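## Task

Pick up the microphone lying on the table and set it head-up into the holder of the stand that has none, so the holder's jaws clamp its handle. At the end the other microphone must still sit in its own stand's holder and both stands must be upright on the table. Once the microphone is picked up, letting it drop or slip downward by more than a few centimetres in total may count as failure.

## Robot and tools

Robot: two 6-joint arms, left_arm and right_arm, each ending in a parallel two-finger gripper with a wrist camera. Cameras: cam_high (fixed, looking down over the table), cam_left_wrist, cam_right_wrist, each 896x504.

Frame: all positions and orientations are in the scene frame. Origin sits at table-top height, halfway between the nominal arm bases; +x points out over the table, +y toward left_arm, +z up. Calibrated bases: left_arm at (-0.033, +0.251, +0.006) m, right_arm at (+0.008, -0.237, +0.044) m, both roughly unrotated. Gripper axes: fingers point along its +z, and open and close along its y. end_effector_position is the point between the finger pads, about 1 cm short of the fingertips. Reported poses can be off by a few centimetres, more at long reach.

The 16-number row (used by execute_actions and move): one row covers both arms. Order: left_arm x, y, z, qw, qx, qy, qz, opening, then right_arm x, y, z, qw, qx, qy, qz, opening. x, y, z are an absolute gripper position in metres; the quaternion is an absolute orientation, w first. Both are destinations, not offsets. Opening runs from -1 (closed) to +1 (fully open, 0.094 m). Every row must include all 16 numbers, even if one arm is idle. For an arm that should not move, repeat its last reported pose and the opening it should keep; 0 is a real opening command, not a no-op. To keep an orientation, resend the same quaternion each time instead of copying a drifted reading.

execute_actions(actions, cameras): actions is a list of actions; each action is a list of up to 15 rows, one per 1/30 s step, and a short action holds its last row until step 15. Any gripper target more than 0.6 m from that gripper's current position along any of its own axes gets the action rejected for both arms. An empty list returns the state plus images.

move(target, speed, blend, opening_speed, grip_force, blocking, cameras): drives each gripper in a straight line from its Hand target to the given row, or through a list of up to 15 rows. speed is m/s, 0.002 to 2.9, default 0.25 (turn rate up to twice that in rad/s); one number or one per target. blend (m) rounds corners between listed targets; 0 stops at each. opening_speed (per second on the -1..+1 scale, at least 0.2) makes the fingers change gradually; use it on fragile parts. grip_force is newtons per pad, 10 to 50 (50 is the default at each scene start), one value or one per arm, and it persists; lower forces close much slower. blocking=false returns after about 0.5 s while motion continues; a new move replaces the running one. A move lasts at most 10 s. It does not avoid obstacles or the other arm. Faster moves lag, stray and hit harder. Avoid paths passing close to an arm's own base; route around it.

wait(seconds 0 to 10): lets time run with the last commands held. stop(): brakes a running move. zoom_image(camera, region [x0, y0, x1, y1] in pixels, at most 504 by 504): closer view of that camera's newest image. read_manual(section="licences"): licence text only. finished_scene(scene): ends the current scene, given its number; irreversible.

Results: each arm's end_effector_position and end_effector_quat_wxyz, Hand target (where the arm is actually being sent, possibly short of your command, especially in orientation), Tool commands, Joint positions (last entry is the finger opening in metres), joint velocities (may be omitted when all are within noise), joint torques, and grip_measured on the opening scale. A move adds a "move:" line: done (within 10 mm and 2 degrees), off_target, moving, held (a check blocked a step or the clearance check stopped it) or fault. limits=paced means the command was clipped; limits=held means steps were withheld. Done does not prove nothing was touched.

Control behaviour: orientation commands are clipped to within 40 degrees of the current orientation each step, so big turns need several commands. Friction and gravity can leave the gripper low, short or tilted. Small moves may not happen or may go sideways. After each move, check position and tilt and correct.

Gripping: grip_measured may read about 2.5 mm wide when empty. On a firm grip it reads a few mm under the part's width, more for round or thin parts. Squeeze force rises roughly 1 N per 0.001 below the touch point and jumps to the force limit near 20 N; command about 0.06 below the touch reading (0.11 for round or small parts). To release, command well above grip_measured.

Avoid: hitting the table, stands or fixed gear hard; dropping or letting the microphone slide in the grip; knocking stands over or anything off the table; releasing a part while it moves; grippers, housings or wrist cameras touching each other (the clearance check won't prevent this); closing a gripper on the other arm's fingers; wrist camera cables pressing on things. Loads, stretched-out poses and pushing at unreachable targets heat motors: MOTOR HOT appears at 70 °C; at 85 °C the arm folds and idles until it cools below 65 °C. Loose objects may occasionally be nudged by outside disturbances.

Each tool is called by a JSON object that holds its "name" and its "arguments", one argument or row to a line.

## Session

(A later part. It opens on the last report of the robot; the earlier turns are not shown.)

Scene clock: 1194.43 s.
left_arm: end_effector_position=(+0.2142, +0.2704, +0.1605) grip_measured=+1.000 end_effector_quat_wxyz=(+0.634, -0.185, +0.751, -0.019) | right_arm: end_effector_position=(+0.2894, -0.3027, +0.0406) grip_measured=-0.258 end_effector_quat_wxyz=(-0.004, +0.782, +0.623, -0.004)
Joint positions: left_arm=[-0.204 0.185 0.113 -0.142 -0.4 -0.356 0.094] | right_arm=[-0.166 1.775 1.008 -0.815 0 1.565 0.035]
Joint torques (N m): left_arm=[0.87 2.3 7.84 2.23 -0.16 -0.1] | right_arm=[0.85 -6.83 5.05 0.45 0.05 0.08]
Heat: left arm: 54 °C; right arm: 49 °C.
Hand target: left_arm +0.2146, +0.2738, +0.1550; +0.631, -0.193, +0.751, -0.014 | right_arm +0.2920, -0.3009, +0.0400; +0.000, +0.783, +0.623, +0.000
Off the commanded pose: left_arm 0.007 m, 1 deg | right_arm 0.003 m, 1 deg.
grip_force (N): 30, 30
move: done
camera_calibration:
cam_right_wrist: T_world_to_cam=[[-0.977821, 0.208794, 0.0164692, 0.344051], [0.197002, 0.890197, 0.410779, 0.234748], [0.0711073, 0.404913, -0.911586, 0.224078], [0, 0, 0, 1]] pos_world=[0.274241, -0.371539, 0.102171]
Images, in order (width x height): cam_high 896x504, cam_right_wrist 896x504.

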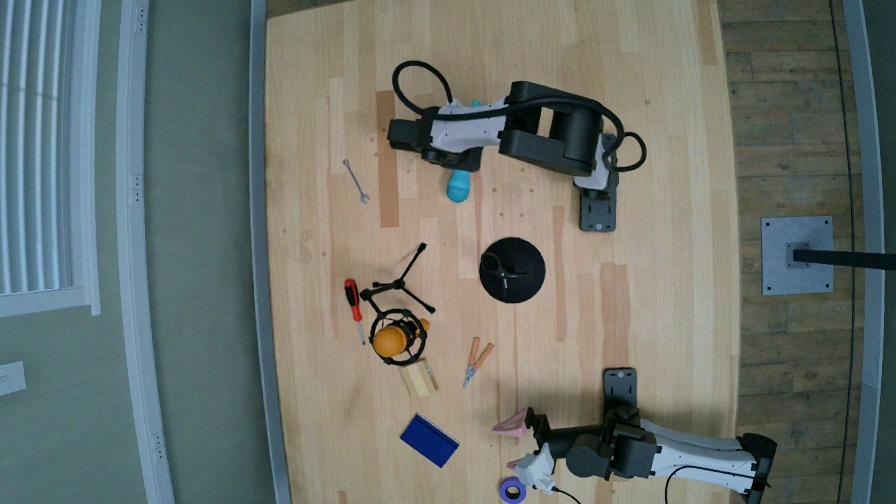

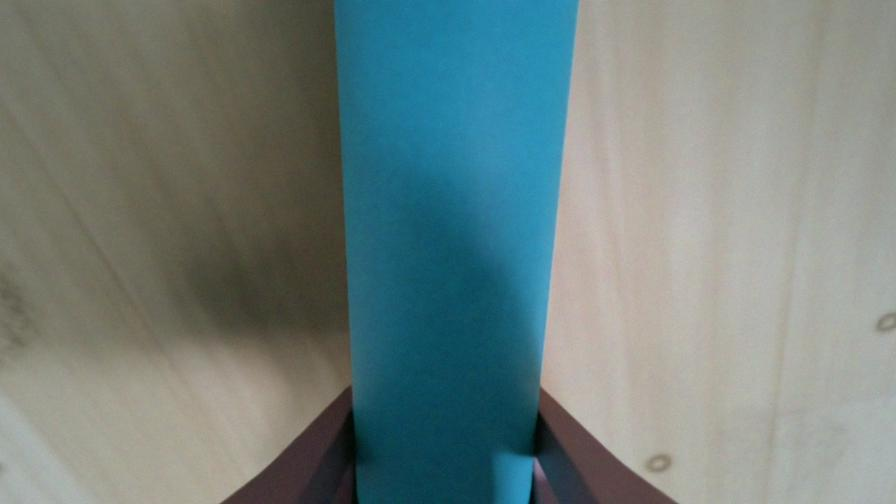

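{"name": "move", "arguments": {
  "target": [
    [0.215, 0.2738, 0.155, 0.631, -0.193, 0.751, -0.014, 1.0, 0.292, -0.301, 0.0245, 0, 0.7826, 0.6225, 0, -0.7],
    [0.215, 0.2738, 0.155, 0.631, -0.193, 0.751, -0.014, 1.0, 0.292, -0.301, 0.0245, 0, 0.7826, 0.6225, 0, 0.3],
    [0.215, 0.2738, 0.155, 0.631, -0.193, 0.751, -0.014, 1.0, 0.292, -0.301, 0.12, 0, 0.7826, 0.6225, 0, 0.3]
  ],
  "speed": [0.05,0.05,0.15],
  "opening_speed": 1.0,
  "cameras": ["cam_right_wrist"]
}}

Scene clock: 1208.60 s.
left_arm: end_effector_position=(+0.2142, +0.2704, +0.1605) grip_measured=+1.000 end_effector_quat_wxyz=(+0.634, -0.185, +0.751, -0.019) | right_arm: end_effector_position=(+0.2846, -0.3016, +0.1075) grip_measured=+0.297 end_effector_quat_wxyz=(-0.016, +0.782, +0.623, -0.012)
Joint positions: left_arm=[-0.204 0.185 0.113 -0.142 -0.4 -0.356 0.094] | right_arm=[-0.166 1.684 1.186 -1.113 0 1.566 0.061]
Joint torques (N m): left_arm=[0.76 2.29 7.84 2.25 -0.19 -0.06] | right_arm=[0.85 -8.49 8.8 0.21 0.05 0.07]
Heat: left arm: 54 °C; right arm: 49 °C.
Hand target: left_arm +0.2146, +0.2738, +0.1550; +0.631, -0.193, +0.751, -0.014 | right_arm +0.2918, -0.3009, +0.1198; +0.000, +0.783, +0.623, +0.000
Off the commanded pose: left_arm 0.007 m, 1 deg | right_arm 0.015 m, 2 deg.
grip_force (N): 30, 30
move: off_target (right_arm)
camera_calibration:
cam_right_wrist: T_world_to_cam=[[-0.976832, 0.209296, 0.044665, 0.334808], [0.208929, 0.887437, 0.410858, 0.203017], [0.0463536, 0.410671, -0.910605, 0.2936], [0, 0, 0, 1]] pos_world=[0.271025, -0.370812, 0.168988]
Images, in order (width x height): cam_right_wrist 896x504.

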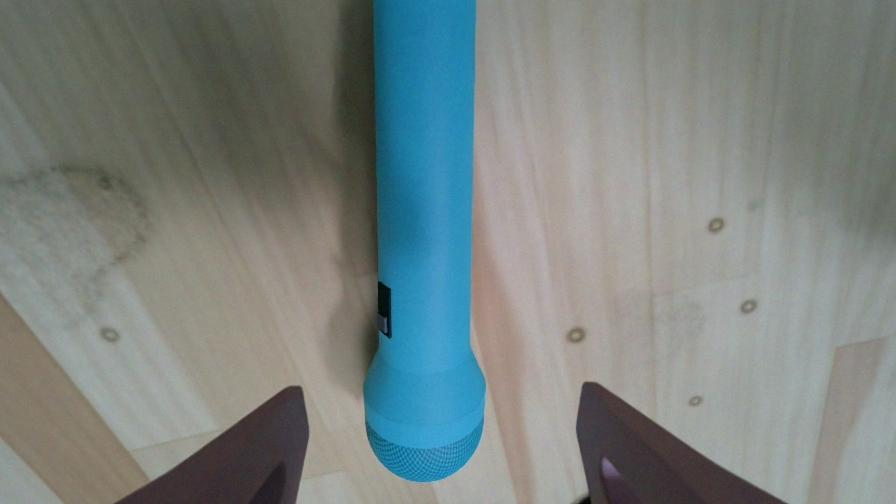

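{"name": "move", "arguments": {
  "target": [
    [0.215, 0.2738, 0.155, 0.631, -0.193, 0.751, -0.014, 1.0, 0.291, -0.302, 0.13, 0, 0.1132, 0.9936, 0, 0.3],
    [0.215, 0.2738, 0.155, 0.631, -0.193, 0.751, -0.014, 1.0, 0.291, -0.302, 0.12, 0, -0.6225, 0.7826, 0, 0.3],
    [0.215, 0.2738, 0.155, 0.631, -0.193, 0.751, -0.014, 1.0, 0.291, -0.302, 0.07, 0, -0.6225, 0.7826, 0, 0.3]
  ],
  "speed": [0.8,0.8,0.15],
  "blend": [0.01,0.01,0],
  "cameras": ["cam_right_wrist"]
}}

Scene clock: 1220.40 s.
left_arm: end_effector_position=(+0.2142, +0.2704, +0.1605) grip_measured=+1.000 end_effector_quat_wxyz=(+0.634, -0.185, +0.751, -0.019) | right_arm: end_effector_position=(+0.2897, -0.3023, +0.0712) grip_measured=+0.297 end_effector_quat_wxyz=(-0.009, -0.622, +0.783, -0.002)
Joint positions: left_arm=[-0.204 0.185 0.113 -0.142 -0.4 -0.356 0.094] | right_arm=[-0.155 1.718 1.074 -0.934 0.017 -1.56 0.061]
Joint torques (N m): left_arm=[0.79 2.33 7.83 2.23 -0.16 -0.08] | right_arm=[-0.57 -6.6 5.33 0.45 -0.2 -0.13]
Heat: left arm: 54 °C; right arm: 49 °C.
Hand target: left_arm +0.2146, +0.2738, +0.1550; +0.631, -0.193, +0.751, -0.014 | right_arm +0.2911, -0.3020, +0.0701; +0.000, -0.622, +0.783, +0.000
Off the commanded pose: left_arm 0.007 m, 1 deg | right_arm 0.002 m, 1 deg.
grip_force (N): 30, 30
move: done
camera_calibration:
cam_right_wrist: T_world_to_cam=[[0.976885, -0.213749, -0.00260465, -0.348972], [-0.192297, -0.884036, 0.42603, -0.202813], [-0.0933662, -0.415681, -0.904705, 0.0509341], [0, 0, 0, 1]] pos_world=[0.306661, -0.232715, 0.131576]
Images, in order (width x height): cam_right_wrist 896x504.

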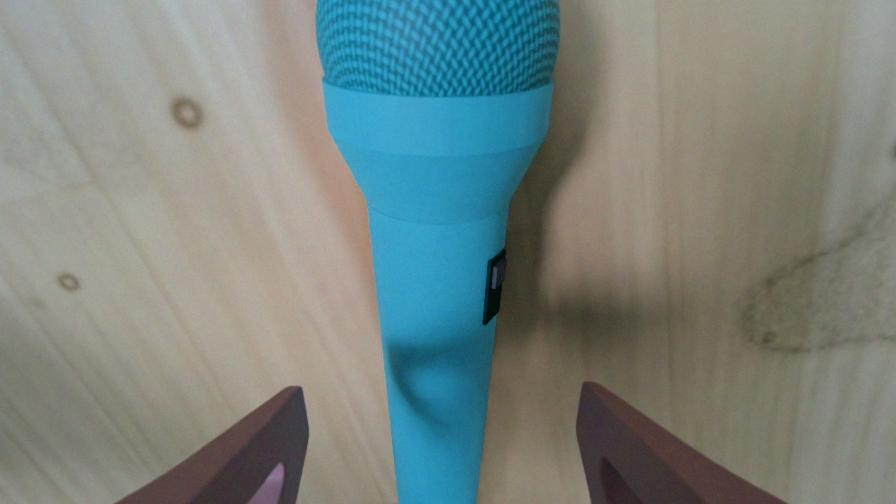

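{"name": "move", "arguments": {
  "target": [
    [0.215, 0.2738, 0.155, 0.631, -0.193, 0.751, -0.014, 1.0, 0.291, -0.302, 0.0245, 0, -0.6225, 0.7826, 0, 0.3],
    [0.215, 0.2738, 0.155, 0.631, -0.193, 0.751, -0.014, 1.0, 0.291, -0.302, 0.0245, 0, -0.6225, 0.7826, 0, -0.75]
  ],
  "speed": [0.08,0.08],
  "opening_speed": 1.0,
  "grip_force": [50, 40],
  "cameras": ["cam_right_wrist"]
}}

Scene clock: 1229.17 s.
left_arm: end_effector_position=(+0.2142, +0.2704, +0.1605) grip_measured=+1.000 end_effector_quat_wxyz=(+0.634, -0.185, +0.751, -0.019) | right_arm: end_effector_position=(+0.2907, -0.3025, +0.0264) grip_measured=-0.267 end_effector_quat_wxyz=(-0.008, -0.622, +0.783, -0.004)
Joint positions: left_arm=[-0.204 0.185 0.113 -0.142 -0.4 -0.356 0.094] | right_arm=[-0.155 1.803 0.976 -0.747 0.017 -1.56 0.034]
Joint torques (N m): left_arm=[0.77 2.32 7.87 2.22 -0.18 -0.07] | right_arm=[-0.55 -6.67 4.71 0.45 -0.2 -0.13]
Heat: left arm: 54 °C; right arm: 49 °C.
Hand target: left_arm +0.2146, +0.2738, +0.1550; +0.631, -0.193, +0.751, -0.014 | right_arm +0.2910, -0.3020, +0.0246; +0.000, -0.623, +0.783, +0.000
Off the commanded pose: left_arm 0.007 m, 1 deg | right_arm 0.002 m, 1 deg.
grip_force (N): 50, 40
move: done
camera_calibration:
cam_right_wrist: T_world_to_cam=[[0.977064, -0.212944, 0.00120334, -0.349932], [-0.193154, -0.883854, 0.42602, -0.183483], [-0.0896547, -0.416481, -0.904713, 0.00905185], [0, 0, 0, 1]] pos_world=[0.307277, -0.232918, 0.0867777]
Images, in order (width x height): cam_right_wrist 896x504.

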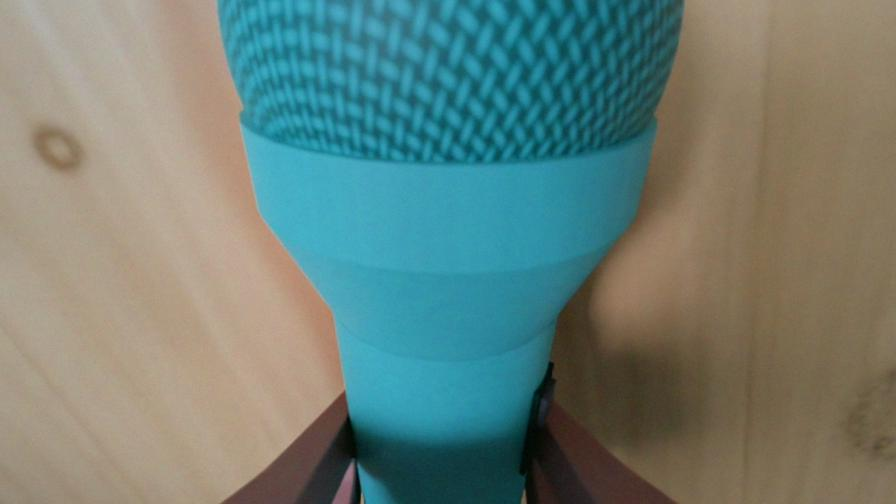

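{"name": "move", "arguments": {
  "target": [
    [0.215, 0.2738, 0.155, 0.631, -0.193, 0.751, -0.014, 1.0, 0.291, -0.302, 0.16, 0.011, -0.6292, 0.777, -0.0136, -0.75],
    [0.215, 0.2738, 0.155, 0.631, -0.193, 0.751, -0.014, 1.0, 0.308, -0.237, 0.27, 0.3160, -0.3596, 0.8682, -0.1309, -0.75],
    [0.215, 0.2738, 0.155, 0.631, -0.193, 0.751, -0.014, 1.0, 0.288, -0.162, 0.37, 0.6373, -0.1, 0.7594, 0.0839, -0.75]
  ],
  "speed": [0.12,0.4,0.4],
  "blend": [0.02,0.03,0],
  "cameras": ["cam_high","cam_right_wrist"]
}}

Scene clock: 1284.40 s.
left_arm: end_effector_position=(+0.2142, +0.2704, +0.1605) grip_measured=+1.000 end_effector_quat_wxyz=(+0.634, -0.185, +0.751, -0.019) | right_arm: end_effector_position=(+0.2851, -0.1631, +0.3621) grip_measured=-0.268 end_effector_quat_wxyz=(+0.622, -0.105, +0.771, +0.081)
Joint positions: left_arm=[-0.204 0.185 0.113 -0.142 -0.4 -0.356 0.094] | right_arm=[0.316 0.657 0.809 -0.365 -0.013 -0.008 0.034]
Joint torques (N m): left_arm=[0.75 2.28 7.82 2.25 -0.16 -0.06] | right_arm=[0.87 0.91 6.93 2.4 0.11 0.05]
Heat: left arm: 54 °C; right arm: 47 °C.
Hand target: left_arm +0.2146, +0.2738, +0.1550; +0.631, -0.193, +0.751, -0.014 | right_arm +0.2875, -0.1621, +0.3700; +0.637, -0.100, +0.760, +0.084
Off the commanded pose: left_arm 0.007 m, 1 deg | right_arm 0.009 m, 2 deg.
grip_force (N): 50, 40
move: done
camera_calibration:
cam_right_wrist: T_world_to_cam=[[0.262012, -0.964855, 0.0201027, -0.240811], [-0.569729, -0.171459, -0.803748, 0.464517], [0.778947, 0.199139, -0.59463, 0.110776], [0, 0, 0, 1]] pos_world=[0.241456, -0.174762, 0.444067]
Images, in order (width x height): cam_high 896x504, cam_right_wrist 896x504.

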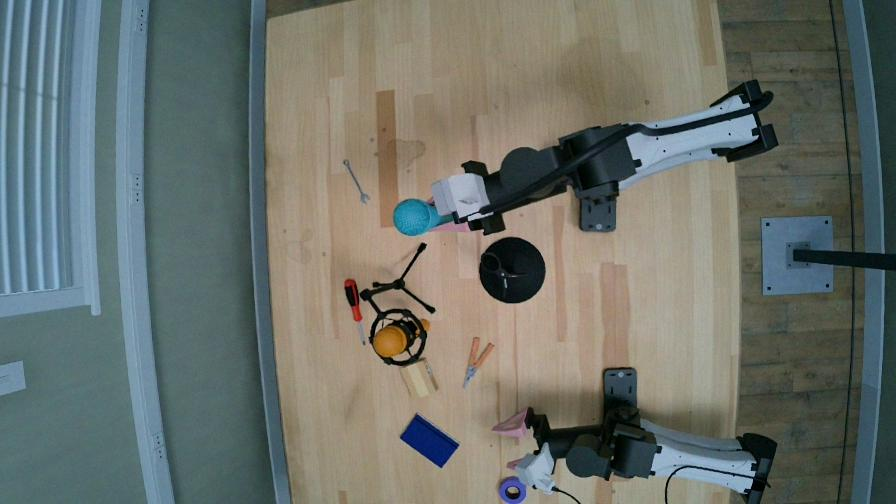

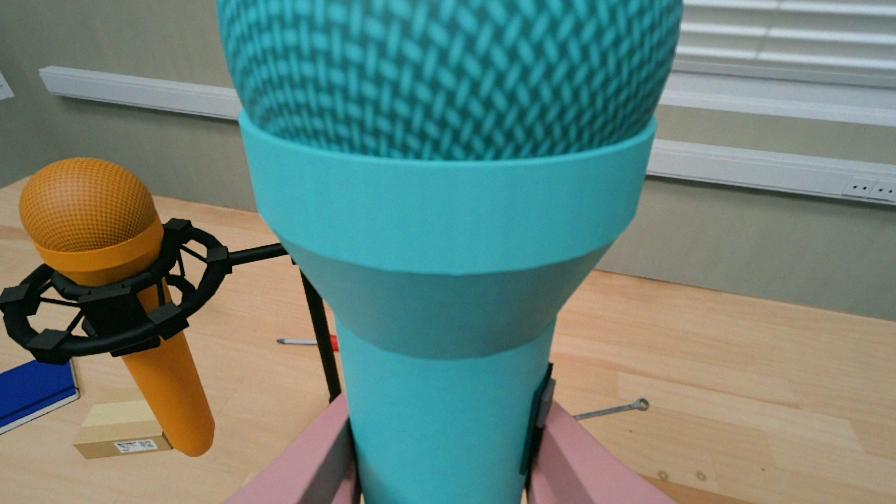

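{"name": "move", "arguments": {
  "target": [
    [0.274, 0.144, 0.20, 0.6730, 0.0643, 0.7345, -0.0589, 0.6, 0.288, -0.162, 0.37, 0.6373, -0.1, 0.7594, 0.0839, -0.75],
    [0.205, 0.040, 0.20, 0.683, 0.183, 0.683, -0.183, 0.6, 0.288, -0.162, 0.37, 0.6373, -0.1, 0.7594, 0.0839, -0.75],
    [0.1416, -0.0256, 0.20, 0.6533, 0.2706, 0.6533, -0.2706, 0.6, 0.288, -0.162, 0.37, 0.6373, -0.1, 0.7594, 0.0839, -0.75]
  ],
  "speed": [0.25,0.2,0.15],
  "blend": [0.03,0.03,0],
  "cameras": ["cam_high","cam_left_wrist"]
}}

Scene clock: 1310.73 s.
left_arm: end_effector_position=(+0.1414, -0.0233, +0.1934) grip_measured=+0.602 end_effector_quat_wxyz=(+0.647, +0.274, +0.659, -0.270) | right_arm: end_effector_position=(+0.2851, -0.1632, +0.3622) grip_measured=-0.268 end_effector_quat_wxyz=(+0.623, -0.105, +0.771, +0.081)
Joint positions: left_arm=[-1.248 1.002 0.155 0.827 -0.452 -0.01 0.075] | right_arm=[0.316 0.657 0.809 -0.365 -0.012 -0.008 0.034]
Joint torques (N m): left_arm=[-0.4 -0.98 9.39 2.25 -0.15 0.1] | right_arm=[0.88 0.95 6.93 2.4 0.1 0.05]
Heat: left arm: 54 °C; right arm: 45 °C.
Hand target: left_arm +0.1415, -0.0254, +0.2000; +0.653, +0.271, +0.653, -0.271 | right_arm +0.2876, -0.1620, +0.3699; +0.637, -0.100, +0.760, +0.084
Off the commanded pose: left_arm 0.007 m, 1 deg | right_arm 0.008 m, 2 deg.
grip_force (N): 50, 40
move: done
camera_calibration:
cam_left_wrist: T_world_to_cam=[[-0.701675, -0.712472, 0.00595165, 0.0805072], [-0.328637, 0.316223, -0.889944, 0.261269], [0.632178, -0.626408, -0.45603, 0.0729552], [0, 0, 0, 1]] pos_world=[0.096232, 0.0204396, 0.265306]
Images, in order (width x height): cam_high 896x504, cam_left_wrist 896x504.

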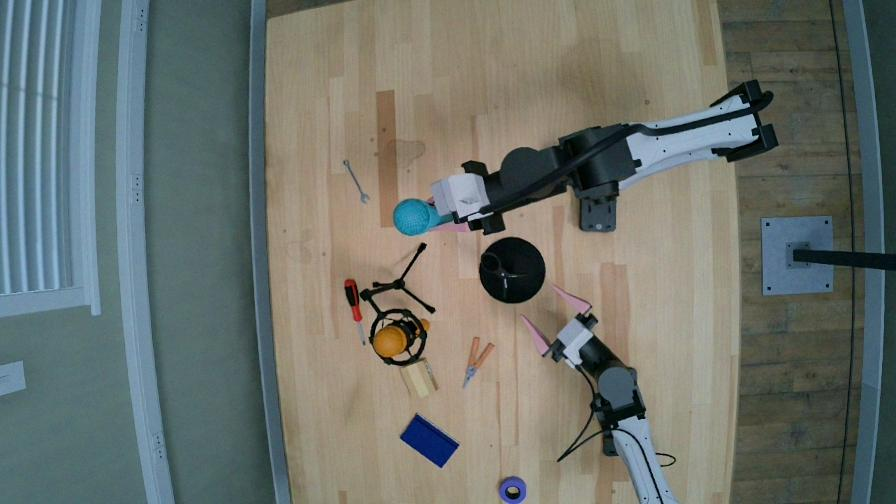

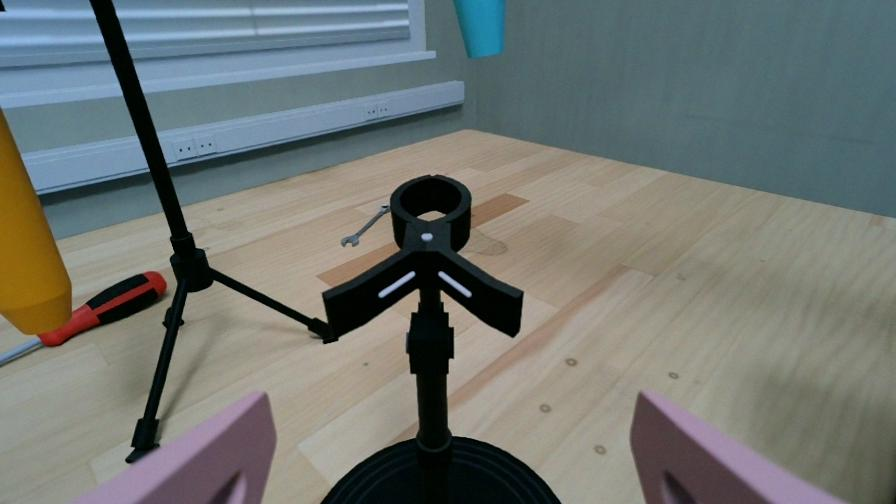

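{"name": "move", "arguments": {
  "target": [
    [0.1465, -0.0205, 0.187, 0.6533, 0.2706, 0.6533, -0.2706, 0.6, 0.288, -0.162, 0.37, 0.6373, -0.1, 0.7594, 0.0839, -0.75],
    [0.172, -0.046, 0.187, 0.6533, 0.2706, 0.6533, -0.2706, 0.6, 0.288, -0.162, 0.37, 0.6373, -0.1, 0.7594, 0.0839, -0.75]
  ],
  "speed": [0.1,0.08],
  "blend": [0.005,0],
  "cameras": ["cam_left_wrist"]
}}

Scene clock: 1342.43 s.
left_arm: end_effector_position=(+0.1682, -0.0417, +0.1765) grip_measured=+0.602 end_effector_quat_wxyz=(+0.644, +0.275, +0.662, -0.266) | right_arm: end_effector_position=(+0.2851, -0.1632, +0.3622) grip_measured=-0.268 end_effector_quat_wxyz=(+0.623, -0.105, +0.771, +0.081)
Joint positions: left_arm=[-1.147 1.283 0.197 1.055 -0.355 -0.009 0.075] | right_arm=[0.316 0.657 0.809 -0.365 -0.012 -0.008 0.034]
Joint torques (N m): left_arm=[0.81 -2.3 9.48 2.22 0.03 0.1] | right_arm=[0.9 0.94 6.91 2.4 0.1 0.05]
Heat: left arm: 54 °C; right arm: 47 °C.
Hand target: left_arm +0.1717, -0.0457, +0.1870; +0.653, +0.271, +0.653, -0.270 | right_arm +0.2876, -0.1620, +0.3699; +0.637, -0.100, +0.760, +0.084
Off the commanded pose: left_arm 0.012 m, 2 deg | right_arm 0.008 m, 2 deg.
grip_force (N): 50, 40
move: off_target (left_arm)
camera_calibration:
cam_left_wrist: T_world_to_cam=[[-0.699165, -0.714953, 0.00316364, 0.0862626], [-0.334884, 0.323574, -0.884959, 0.261304], [0.631681, -0.619792, -0.465658, 0.0389231], [0, 0, 0, 1]] pos_world=[0.123231, 0.00124702, 0.249095]
Images, in order (width x height): cam_left_wrist 896x504.

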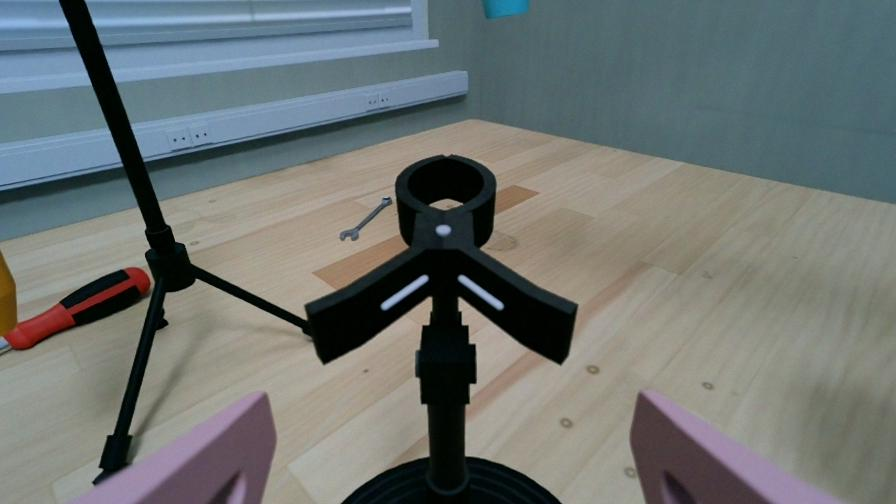

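{"name": "move", "arguments": {
  "target": [
    [0.174, -0.0435, 0.194, 0.6533, 0.2706, 0.6533, -0.2706, 0.6, 0.288, -0.162, 0.37, 0.6373, -0.1, 0.7594, 0.0839, -0.75],
    [0.197, -0.0675, 0.194, 0.6533, 0.2706, 0.6533, -0.2706, 0.6, 0.288, -0.162, 0.37, 0.6373, -0.1, 0.7594, 0.0839, -0.75]
  ],
  "speed": [0.05,0.05],
  "blend": [0.003,0],
  "cameras": ["cam_left_wrist"]
}}

Scene clock: 1355.90 s.
left_arm: end_effector_position=(+0.1927, -0.0633, +0.1838) grip_measured=+0.602 end_effector_quat_wxyz=(+0.644, +0.274, +0.663, -0.266) | right_arm: end_effector_position=(+0.2851, -0.1632, +0.3622) grip_measured=-0.268 end_effector_quat_wxyz=(+0.623, -0.105, +0.771, +0.081)
Joint positions: left_arm=[-1.086 1.4 0.316 1.054 -0.294 -0.008 0.075] | right_arm=[0.316 0.657 0.809 -0.365 -0.012 -0.008 0.034]
Joint torques (N m): left_arm=[0.77 -3.23 9.54 2.25 0.05 0.08] | right_arm=[0.88 0.94 6.93 2.41 0.1 0.05]
Heat: left arm: 55 °C; right arm: 48 °C.
Hand target: left_arm +0.1968, -0.0671, +0.1940; +0.653, +0.271, +0.653, -0.270 | right_arm +0.2876, -0.1620, +0.3699; +0.637, -0.100, +0.760, +0.084
Off the commanded pose: left_arm 0.012 m, 2 deg | right_arm 0.008 m, 2 deg.
grip_force (N): 50, 40
move: off_target (left_arm)
camera_calibration:
cam_left_wrist: T_world_to_cam=[[-0.698614, -0.715483, 0.00467983, 0.0875859], [-0.335914, 0.322205, -0.885068, 0.283113], [0.631744, -0.619893, -0.465438, 0.0133895], [0, 0, 0, 1]] pos_world=[0.147832, -0.020254, 0.256396]
Images, in order (width x height): cam_left_wrist 896x504.

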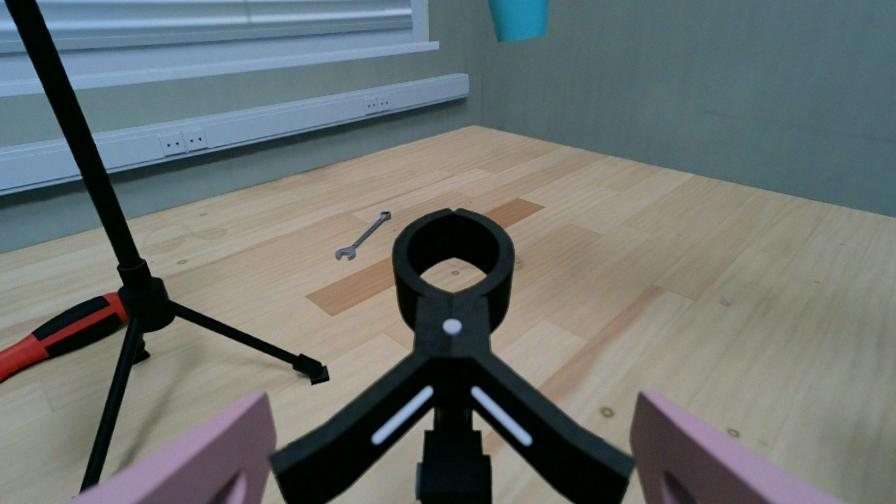

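{"name": "move", "arguments": {
  "target": [
    [0.197, -0.0675, 0.194, 0.6533, 0.2706, 0.6533, -0.2706, 0.6, 0.2235, -0.0860, 0.392, 0.6564, -0.2187, 0.6917, 0.2076, -0.75]
  ],
  "speed": 0.12,
  "cameras": ["all"]
}}

Scene clock: 1394.93 s.
left_arm: end_effector_position=(+0.1926, -0.0634, +0.1840) grip_measured=+0.602 end_effector_quat_wxyz=(+0.644, +0.274, +0.662, -0.267) | right_arm: end_effector_position=(+0.2230, -0.0865, +0.3823) grip_measured=-0.268 end_effector_quat_wxyz=(+0.640, -0.226, +0.706, +0.202)
Joint positions: left_arm=[-1.086 1.4 0.316 1.055 -0.294 -0.008 0.075] | right_arm=[0.664 0.527 0.768 -0.339 -0.015 -0.005 0.034]
Joint torques (N m): left_arm=[0.85 -3.25 9.58 2.26 0.04 0.07] | right_arm=[0.81 1.36 6.64 2.38 0.1 0.02]
Heat: left arm: 56 °C; right arm: 50 °C.
Hand target: left_arm +0.1967, -0.0672, +0.1941; +0.653, +0.271, +0.653, -0.271 | right_arm +0.2232, -0.0863, +0.3919; +0.656, -0.219, +0.692, +0.208
Off the commanded pose: left_arm 0.012 m, 2 deg | right_arm 0.010 m, 3 deg.
grip_force (N): 50, 40
move: off_target (left_arm, right_arm)
camera_calibration:
cam_left_wrist: T_world_to_cam=[[-0.699179, -0.714929, 0.00500755, 0.0875238], [-0.335446, 0.321855, -0.885373, 0.283236], [0.631367, -0.620714, -0.464854, 0.0132639], [0, 0, 0, 1]] pos_world=[0.147831, -0.0203545, 0.256497]
cam_right_wrist: T_world_to_cam=[[0.575226, -0.817796, 0.0180453, -0.207359], [-0.39842, -0.299373, -0.86697, 0.433405], [0.714407, 0.491514, -0.498033, 0.15871], [0, 0, 0, 1]] pos_world=[0.178571, -0.117836, 0.458534]

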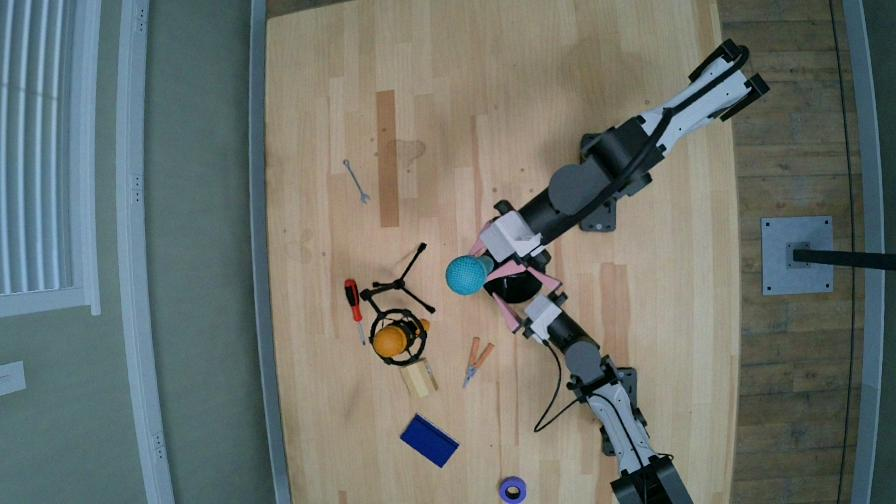

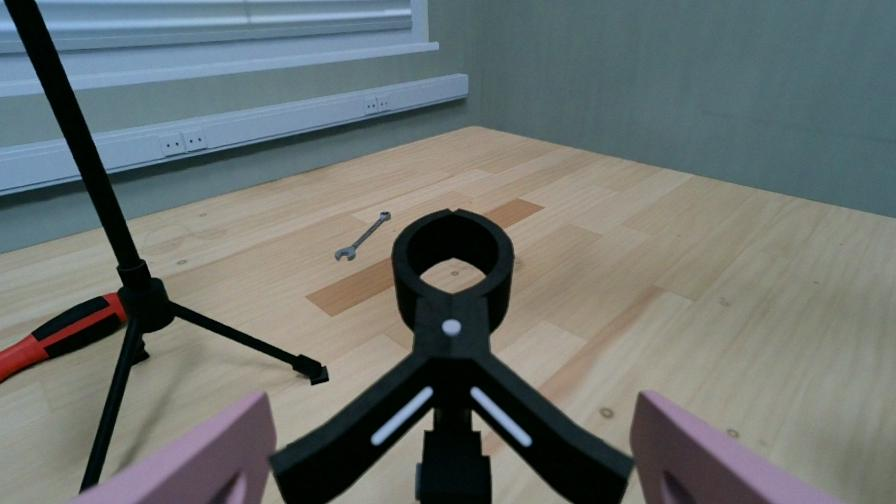

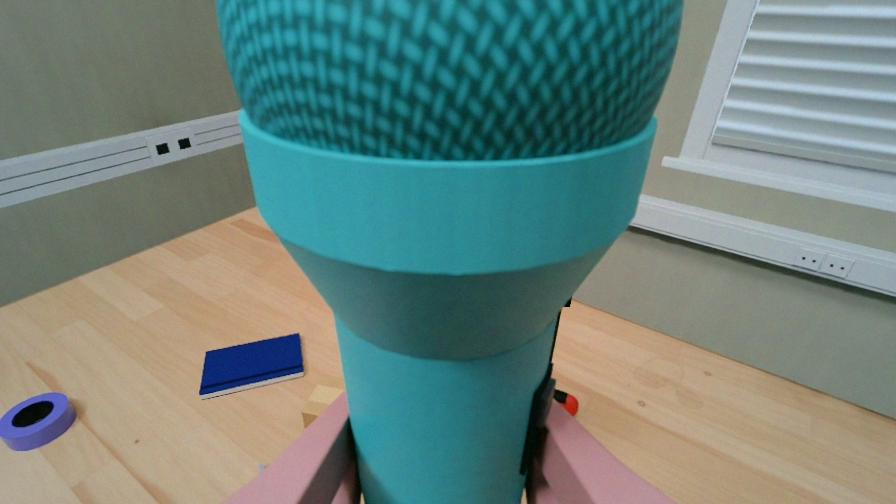

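{"name": "move", "arguments": {
  "target": [
    [0.197, -0.0675, 0.194, 0.6533, 0.2706, 0.6533, -0.2706, 0.6, 0.2235, -0.0860, 0.355, 0.6564, -0.2187, 0.6917, 0.2076, -0.75]
  ],
  "speed": 0.08,
  "cameras": ["cam_left_wrist", "cam_high"]
}}

Scene clock: 1405.43 s.
left_arm: end_effector_position=(+0.1926, -0.0634, +0.1840) grip_measured=+0.602 end_effector_quat_wxyz=(+0.644, +0.274, +0.662, -0.267) | right_arm: end_effector_position=(+0.2228, -0.0867, +0.3448) grip_measured=-0.268 end_effector_quat_wxyz=(+0.640, -0.226, +0.706, +0.202)
Joint positions: left_arm=[-1.086 1.4 0.316 1.055 -0.294 -0.008 0.075] | right_arm=[0.664 0.451 0.606 -0.255 -0.015 -0.005 0.034]
Joint torques (N m): left_arm=[0.75 -3.22 9.58 2.27 0.04 0.08] | right_arm=[0.8 1.55 6.99 2.41 0.1 0.02]
Heat: left arm: 56 °C; right arm: 50 °C.
Hand target: left_arm +0.1967, -0.0672, +0.1941; +0.653, +0.271, +0.653, -0.271 | right_arm +0.2231, -0.0864, +0.3550; +0.656, -0.219, +0.692, +0.208
Off the commanded pose: left_arm 0.012 m, 2 deg | right_arm 0.010 m, 3 deg.
grip_force (N): 50, 40
move: off_target (left_arm, right_arm)
camera_calibration:
cam_left_wrist: T_world_to_cam=[[-0.699179, -0.714929, 0.00500755, 0.0875238], [-0.335446, 0.321855, -0.885373, 0.283236], [0.631367, -0.620714, -0.464854, 0.0132639], [0, 0, 0, 1]] pos_world=[0.147831, -0.0203545, 0.256497]
Images, in order (width x height): cam_high 896x504, cam_left_wrist 896x504.

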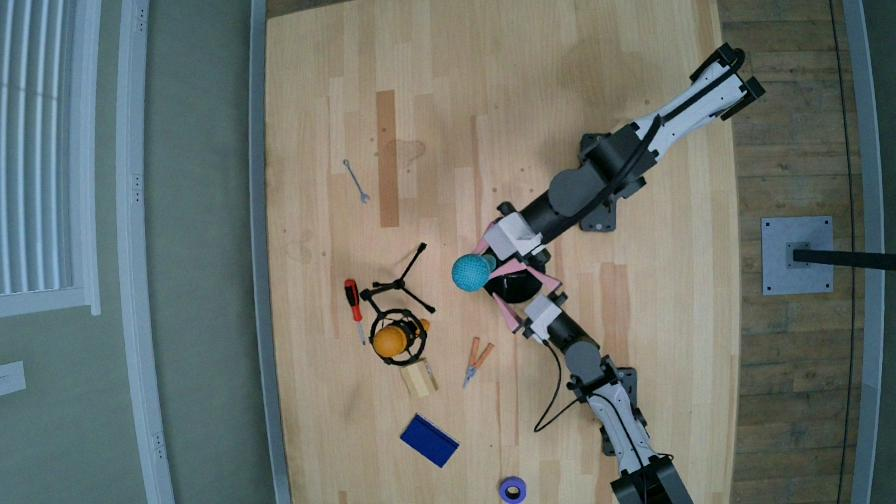

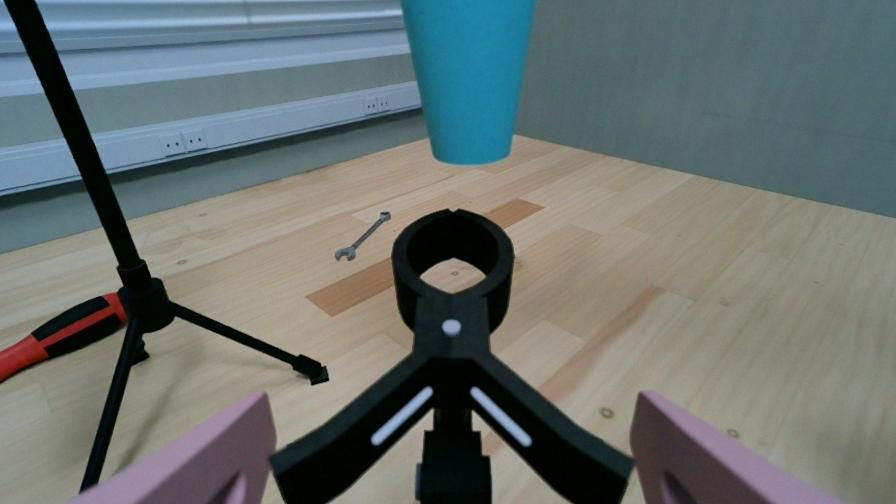

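{"name": "move", "arguments": {
  "target": [
    [0.197, -0.0675, 0.194, 0.6533, 0.2706, 0.6533, -0.2706, 0.6, 0.2272, -0.0823, 0.334, 0.6564, -0.2187, 0.6917, 0.2076, -0.75]
  ],
  "speed": 0.06,
  "cameras": ["cam_left_wrist"]
}}

Scene clock: 1437.90 s.
left_arm: end_effector_position=(+0.1926, -0.0634, +0.1840) grip_measured=+0.602 end_effector_quat_wxyz=(+0.644, +0.274, +0.662, -0.267) | right_arm: end_effector_position=(+0.2266, -0.0831, +0.3236) grip_measured=-0.268 end_effector_quat_wxyz=(+0.640, -0.226, +0.706, +0.202)
Joint positions: left_arm=[-1.086 1.4 0.316 1.055 -0.294 -0.008 0.075] | right_arm=[0.674 0.438 0.518 -0.181 -0.005 -0.005 0.034]
Joint torques (N m): left_arm=[0.92 -3.19 9.62 2.26 0.07 0.07] | right_arm=[0.85 1.39 7.12 2.42 0.1 0.04]
Heat: left arm: 56 °C; right arm: 54 °C.
Hand target: left_arm +0.1967, -0.0672, +0.1941; +0.653, +0.271, +0.653, -0.271 | right_arm +0.2267, -0.0826, +0.3339; +0.656, -0.219, +0.692, +0.208
Off the commanded pose: left_arm 0.012 m, 2 deg | right_arm 0.010 m, 3 deg.
grip_force (N): 50, 40
move: off_target (left_arm, right_arm)
camera_calibration:
cam_left_wrist: T_world_to_cam=[[-0.699179, -0.714929, 0.00500755, 0.0875238], [-0.335446, 0.321855, -0.885373, 0.283236], [0.631367, -0.620714, -0.464854, 0.0132639], [0, 0, 0, 1]] pos_world=[0.147831, -0.0203545, 0.256497]
Images, in order (width x height): cam_left_wrist 896x504.

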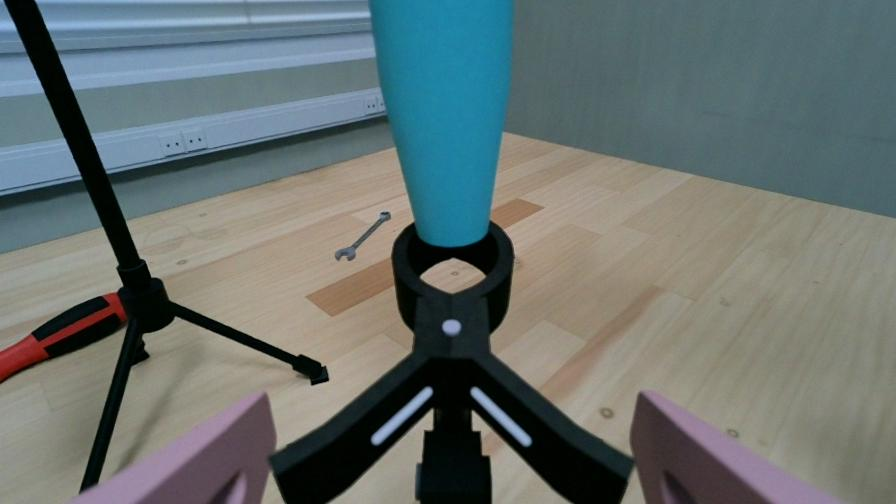

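{"name": "zoom_image", "arguments": {
  "camera": "cam_left_wrist",
  "region": [360, 160, 550, 350]
}}

Scaled by 2.653 from the camera's 896x504 image, which has a finer 1280x720 frame.

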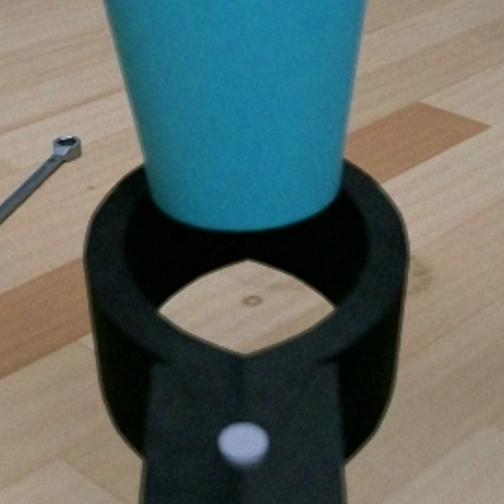

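{"name": "move", "arguments": {
  "target": [
    [0.197, -0.0675, 0.194, 0.6533, 0.2706, 0.6533, -0.2706, -0.12, 0.2272, -0.0823, 0.334, 0.6564, -0.2187, 0.6917, 0.2076, -0.75]
  ],
  "speed": 0.06,
  "opening_speed": 0.6,
  "cameras": ["cam_left_wrist"]
}}

{"name": "zoom_image", "arguments": {
  "camera": "cam_left_wrist",
  "region": [300, 120, 620, 504]
}}

Scene clock: 1515.07 s.
left_arm: end_effector_position=(+0.1927, -0.0634, +0.1867) grip_measured=-0.115 end_effector_quat_wxyz=(+0.647, +0.272, +0.659, -0.269) | right_arm: end_effector_position=(+0.2267, -0.0831, +0.3238) grip_measured=-0.268 end_effector_quat_wxyz=(+0.640, -0.226, +0.706, +0.202)
Joint positions: left_arm=[-1.086 1.4 0.316 1.066 -0.294 -0.008 0.042] | right_arm=[0.674 0.438 0.518 -0.18 -0.005 -0.005 0.034]
Joint torques (N m): left_arm=[0.75 -3.17 9.63 2.13 0.07 0.09] | right_arm=[0.85 1.44 7.1 2.42 0.1 0.03]
Heat: left arm: 56 °C; right arm: 53 °C.
Hand target: left_arm +0.1968, -0.0672, +0.1941; +0.653, +0.271, +0.653, -0.271 | right_arm +0.2268, -0.0826, +0.3338; +0.656, -0.219, +0.692, +0.208
Off the commanded pose: left_arm 0.009 m, 1 deg | right_arm 0.010 m, 3 deg.
grip_force (N): 50, 40
move: off_target (right_arm)
camera_calibration:
cam_left_wrist: T_world_to_cam=[[-0.699217, -0.71487, 0.00749656, 0.0870958], [-0.330311, 0.313743, -0.890202, 0.284992], [0.634027, -0.624921, -0.455504, 0.011986], [0, 0, 0, 1]] pos_world=[0.147435, -0.0196618, 0.258507]
Images, in order (width x height): cam_left_wrist 896x504.

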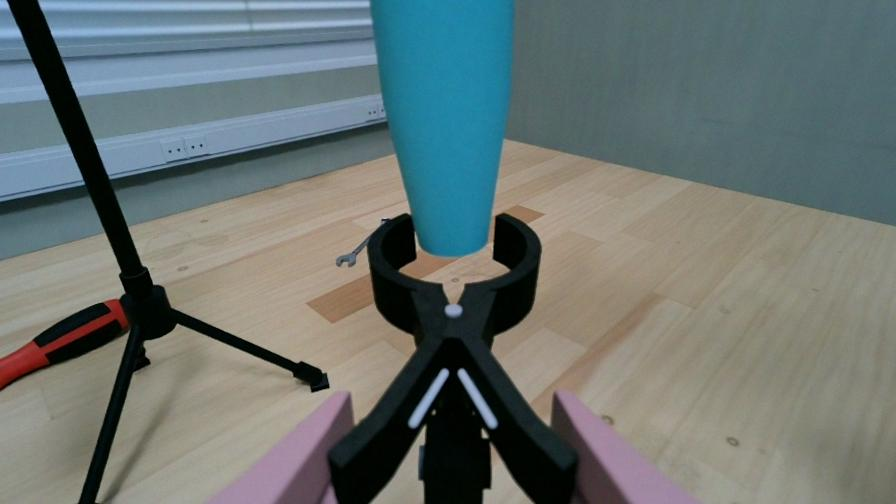

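Scaled by 1.312 from the camera's 896x504 image, which has a finer 1280x720 frame.

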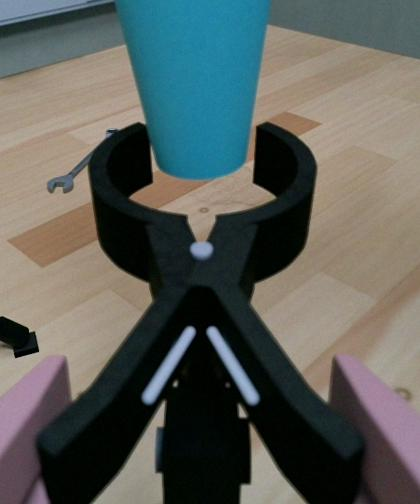

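{"name": "move", "arguments": {
  "target": [
    [0.197, -0.0675, 0.194, 0.6533, 0.2706, 0.6533, -0.2706, -0.12, 0.2314, -0.0865, 0.329, 0.6583, -0.2121, 0.6937, 0.2013, -0.75]
  ],
  "speed": 0.05,
  "cameras": ["cam_left_wrist"]
}}

{"name": "zoom_image", "arguments": {
  "camera": "cam_left_wrist",
  "region": [340, 150, 580, 350]
}}

Scene clock: 1523.97 s.
left_arm: end_effector_position=(+0.1927, -0.0634, +0.1867) grip_measured=-0.115 end_effector_quat_wxyz=(+0.647, +0.272, +0.659, -0.269) | right_arm: end_effector_position=(+0.2294, -0.0845, +0.3183) grip_measured=-0.268 end_effector_quat_wxyz=(+0.640, -0.223, +0.708, +0.198)
Joint positions: left_arm=[-1.086 1.4 0.316 1.066 -0.294 -0.008 0.042] | right_arm=[0.664 0.438 0.498 -0.163 -0.005 -0.005 0.034]
Joint torques (N m): left_arm=[0.87 -3.22 9.58 2.11 0.05 0.07] | right_arm=[-0.53 1.09 7.09 2.42 0.05 0.02]
Heat: left arm: 56 °C; right arm: 53 °C.
Hand target: left_arm +0.1968, -0.0672, +0.1941; +0.653, +0.271, +0.653, -0.271 | right_arm +0.2309, -0.0868, +0.3290; +0.658, -0.212, +0.694, +0.201
Off the commanded pose: left_arm 0.009 m, 1 deg | right_arm 0.011 m, 3 deg.
grip_force (N): 50, 40
move: off_target (right_arm)
camera_calibration:
cam_left_wrist: T_world_to_cam=[[-0.699217, -0.71487, 0.00749656, 0.0870958], [-0.330311, 0.313743, -0.890202, 0.284992], [0.634027, -0.624921, -0.455504, 0.011986], [0, 0, 0, 1]] pos_world=[0.147435, -0.0196618, 0.258507]
Images, in order (width x height): cam_left_wrist 896x504.

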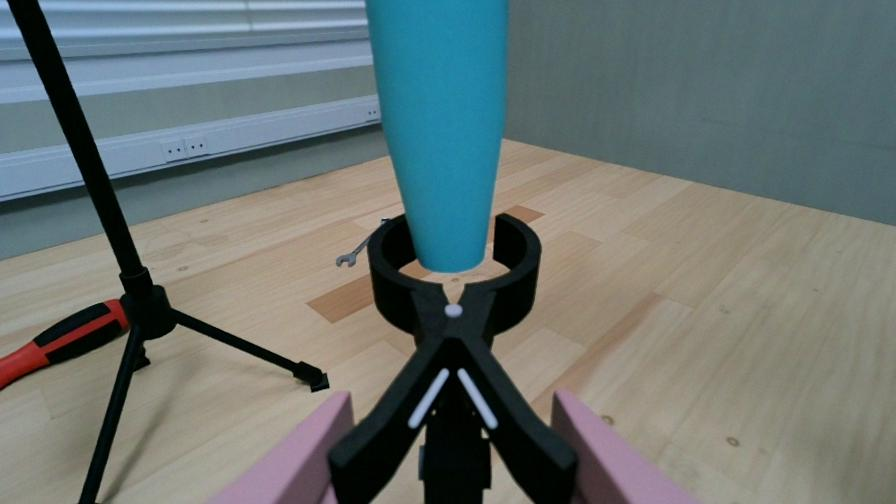

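Scaled by 2.100 from the camera's 896x504 image, which has a finer 1280x720 frame.

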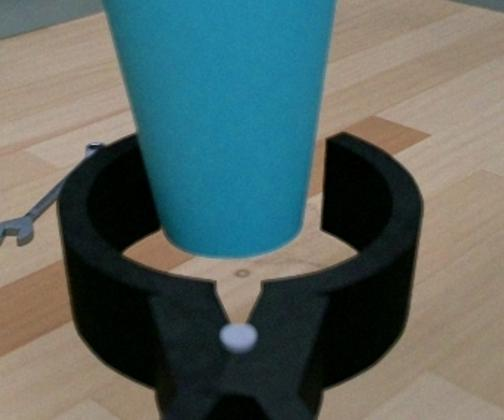

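{"name": "move", "arguments": {
  "target": [
    [0.197, -0.0675, 0.194, 0.6533, 0.2706, 0.6533, -0.2706, -0.12, 0.2365, -0.0928, 0.331, 0.6604, -0.2048, 0.6959, 0.1943, -0.75]
  ],
  "speed": 0.05,
  "cameras": ["cam_left_wrist"]
}}

{"name": "zoom_image", "arguments": {
  "camera": "cam_left_wrist",
  "region": [340, 150, 580, 350]
}}

Scene clock: 1559.10 s.
left_arm: end_effector_position=(+0.1927, -0.0634, +0.1867) grip_measured=-0.115 end_effector_quat_wxyz=(+0.647, +0.272, +0.659, -0.269) | right_arm: end_effector_position=(+0.2353, -0.0942, +0.3190) grip_measured=-0.268 end_effector_quat_wxyz=(+0.645, -0.208, +0.712, +0.186)
Joint positions: left_arm=[-1.086 1.4 0.316 1.066 -0.294 -0.008 0.042] | right_arm=[0.618 0.435 0.498 -0.163 -0.01 -0.005 0.034]
Joint torques (N m): left_arm=[0.75 -3.21 9.59 2.13 0.04 0.05] | right_arm=[-0.49 2.02 7.91 2.41 -0.14 0]
Heat: left arm: 56 °C; right arm: 57 °C.
Hand target: left_arm +0.1968, -0.0672, +0.1941; +0.653, +0.271, +0.653, -0.271 | right_arm +0.2359, -0.0931, +0.3309; +0.660, -0.205, +0.696, +0.194
Off the commanded pose: left_arm 0.009 m, 1 deg | right_arm 0.012 m, 3 deg.
grip_force (N): 50, 40
move: off_target (right_arm)
camera_calibration:
cam_left_wrist: T_world_to_cam=[[-0.699217, -0.71487, 0.00749656, 0.0870958], [-0.330311, 0.313743, -0.890202, 0.284992], [0.634027, -0.624921, -0.455504, 0.011986], [0, 0, 0, 1]] pos_world=[0.147435, -0.0196618, 0.258507]
Images, in order (width x height): cam_left_wrist 896x504.

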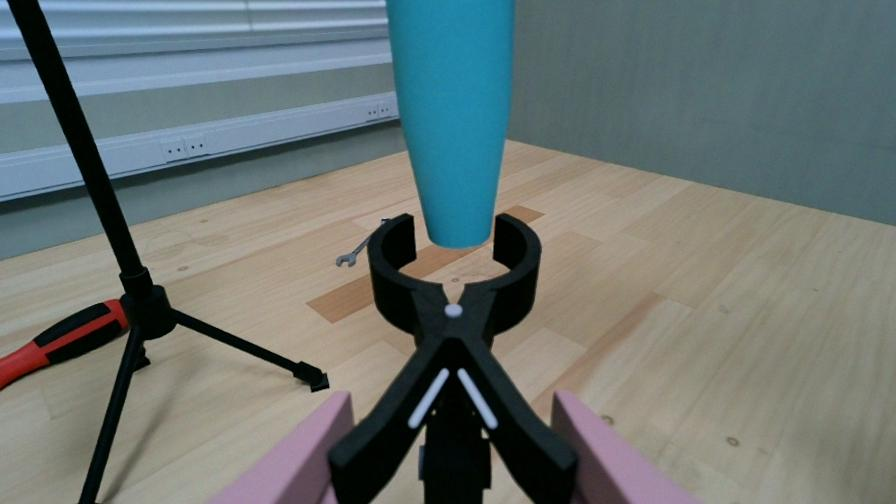

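Scaled by 2.100 from the camera's 896x504 image, which has a finer 1280x720 frame.

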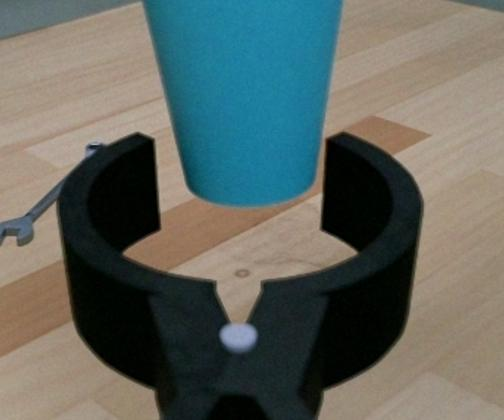

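{"name": "move", "arguments": {
  "target": [
    [0.197, -0.0675, 0.194, 0.6533, 0.2706, 0.6533, -0.2706, -0.12, 0.2378, -0.0918, 0.321, 0.6604, -0.2048, 0.6959, 0.1943, -0.75]
  ],
  "speed": 0.04,
  "cameras": ["cam_left_wrist"]
}}

{"name": "zoom_image", "arguments": {
  "camera": "cam_left_wrist",
  "region": [340, 150, 580, 350]
}}

Scene clock: 1596.73 s.
left_arm: end_effector_position=(+0.1927, -0.0634, +0.1867) grip_measured=-0.115 end_effector_quat_wxyz=(+0.647, +0.272, +0.659, -0.269) | right_arm: end_effector_position=(+0.2372, -0.0928, +0.3106) grip_measured=-0.268 end_effector_quat_wxyz=(+0.644, -0.208, +0.712, +0.186)
Joint positions: left_arm=[-1.086 1.4 0.316 1.066 -0.294 -0.008 0.042] | right_arm=[0.618 0.435 0.465 -0.13 -0.011 -0.005 0.034]
Joint torques (N m): left_arm=[0.91 -3.15 9.65 2.15 0.06 0.05] | right_arm=[-0.35 1.33 7.19 2.42 -0.1 0.01]
Heat: left arm: 56 °C; right arm: 58 °C.
Hand target: left_arm +0.1968, -0.0672, +0.1941; +0.653, +0.271, +0.653, -0.271 | right_arm +0.2372, -0.0921, +0.3208; +0.660, -0.205, +0.696, +0.194
Off the commanded pose: left_arm 0.009 m, 1 deg | right_arm 0.010 m, 3 deg.
grip_force (N): 50, 40
move: off_target (right_arm)
camera_calibration:
cam_left_wrist: T_world_to_cam=[[-0.699217, -0.71487, 0.00749656, 0.0870958], [-0.330311, 0.313743, -0.890202, 0.284992], [0.634027, -0.624921, -0.455504, 0.011986], [0, 0, 0, 1]] pos_world=[0.147435, -0.0196618, 0.258507]
Images, in order (width x height): cam_left_wrist 896x504.

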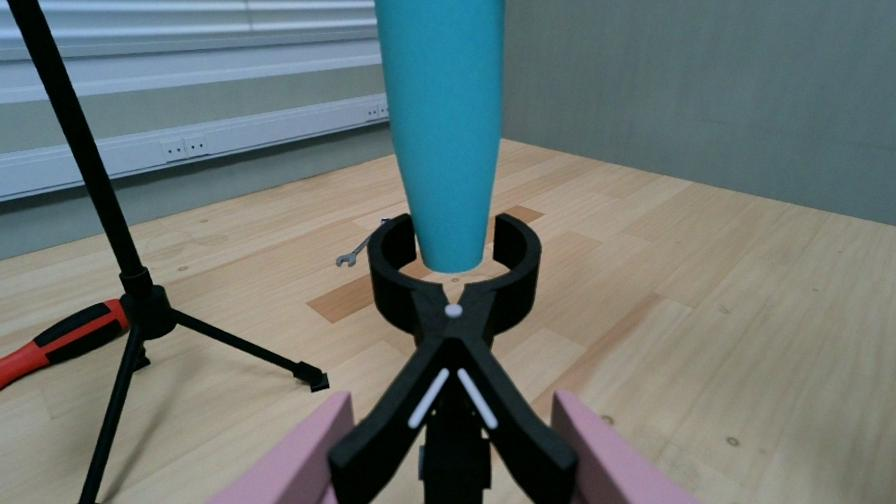

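Scaled by 2.100 from the camera's 896x504 image, which has a finer 1280x720 frame.

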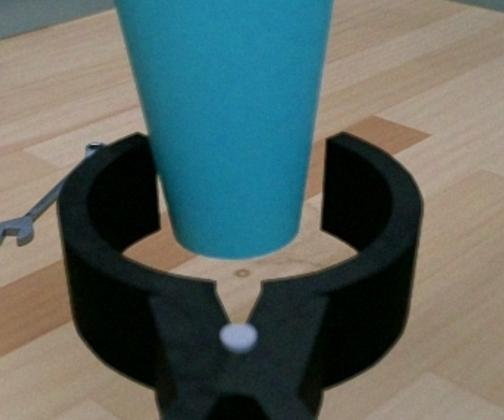

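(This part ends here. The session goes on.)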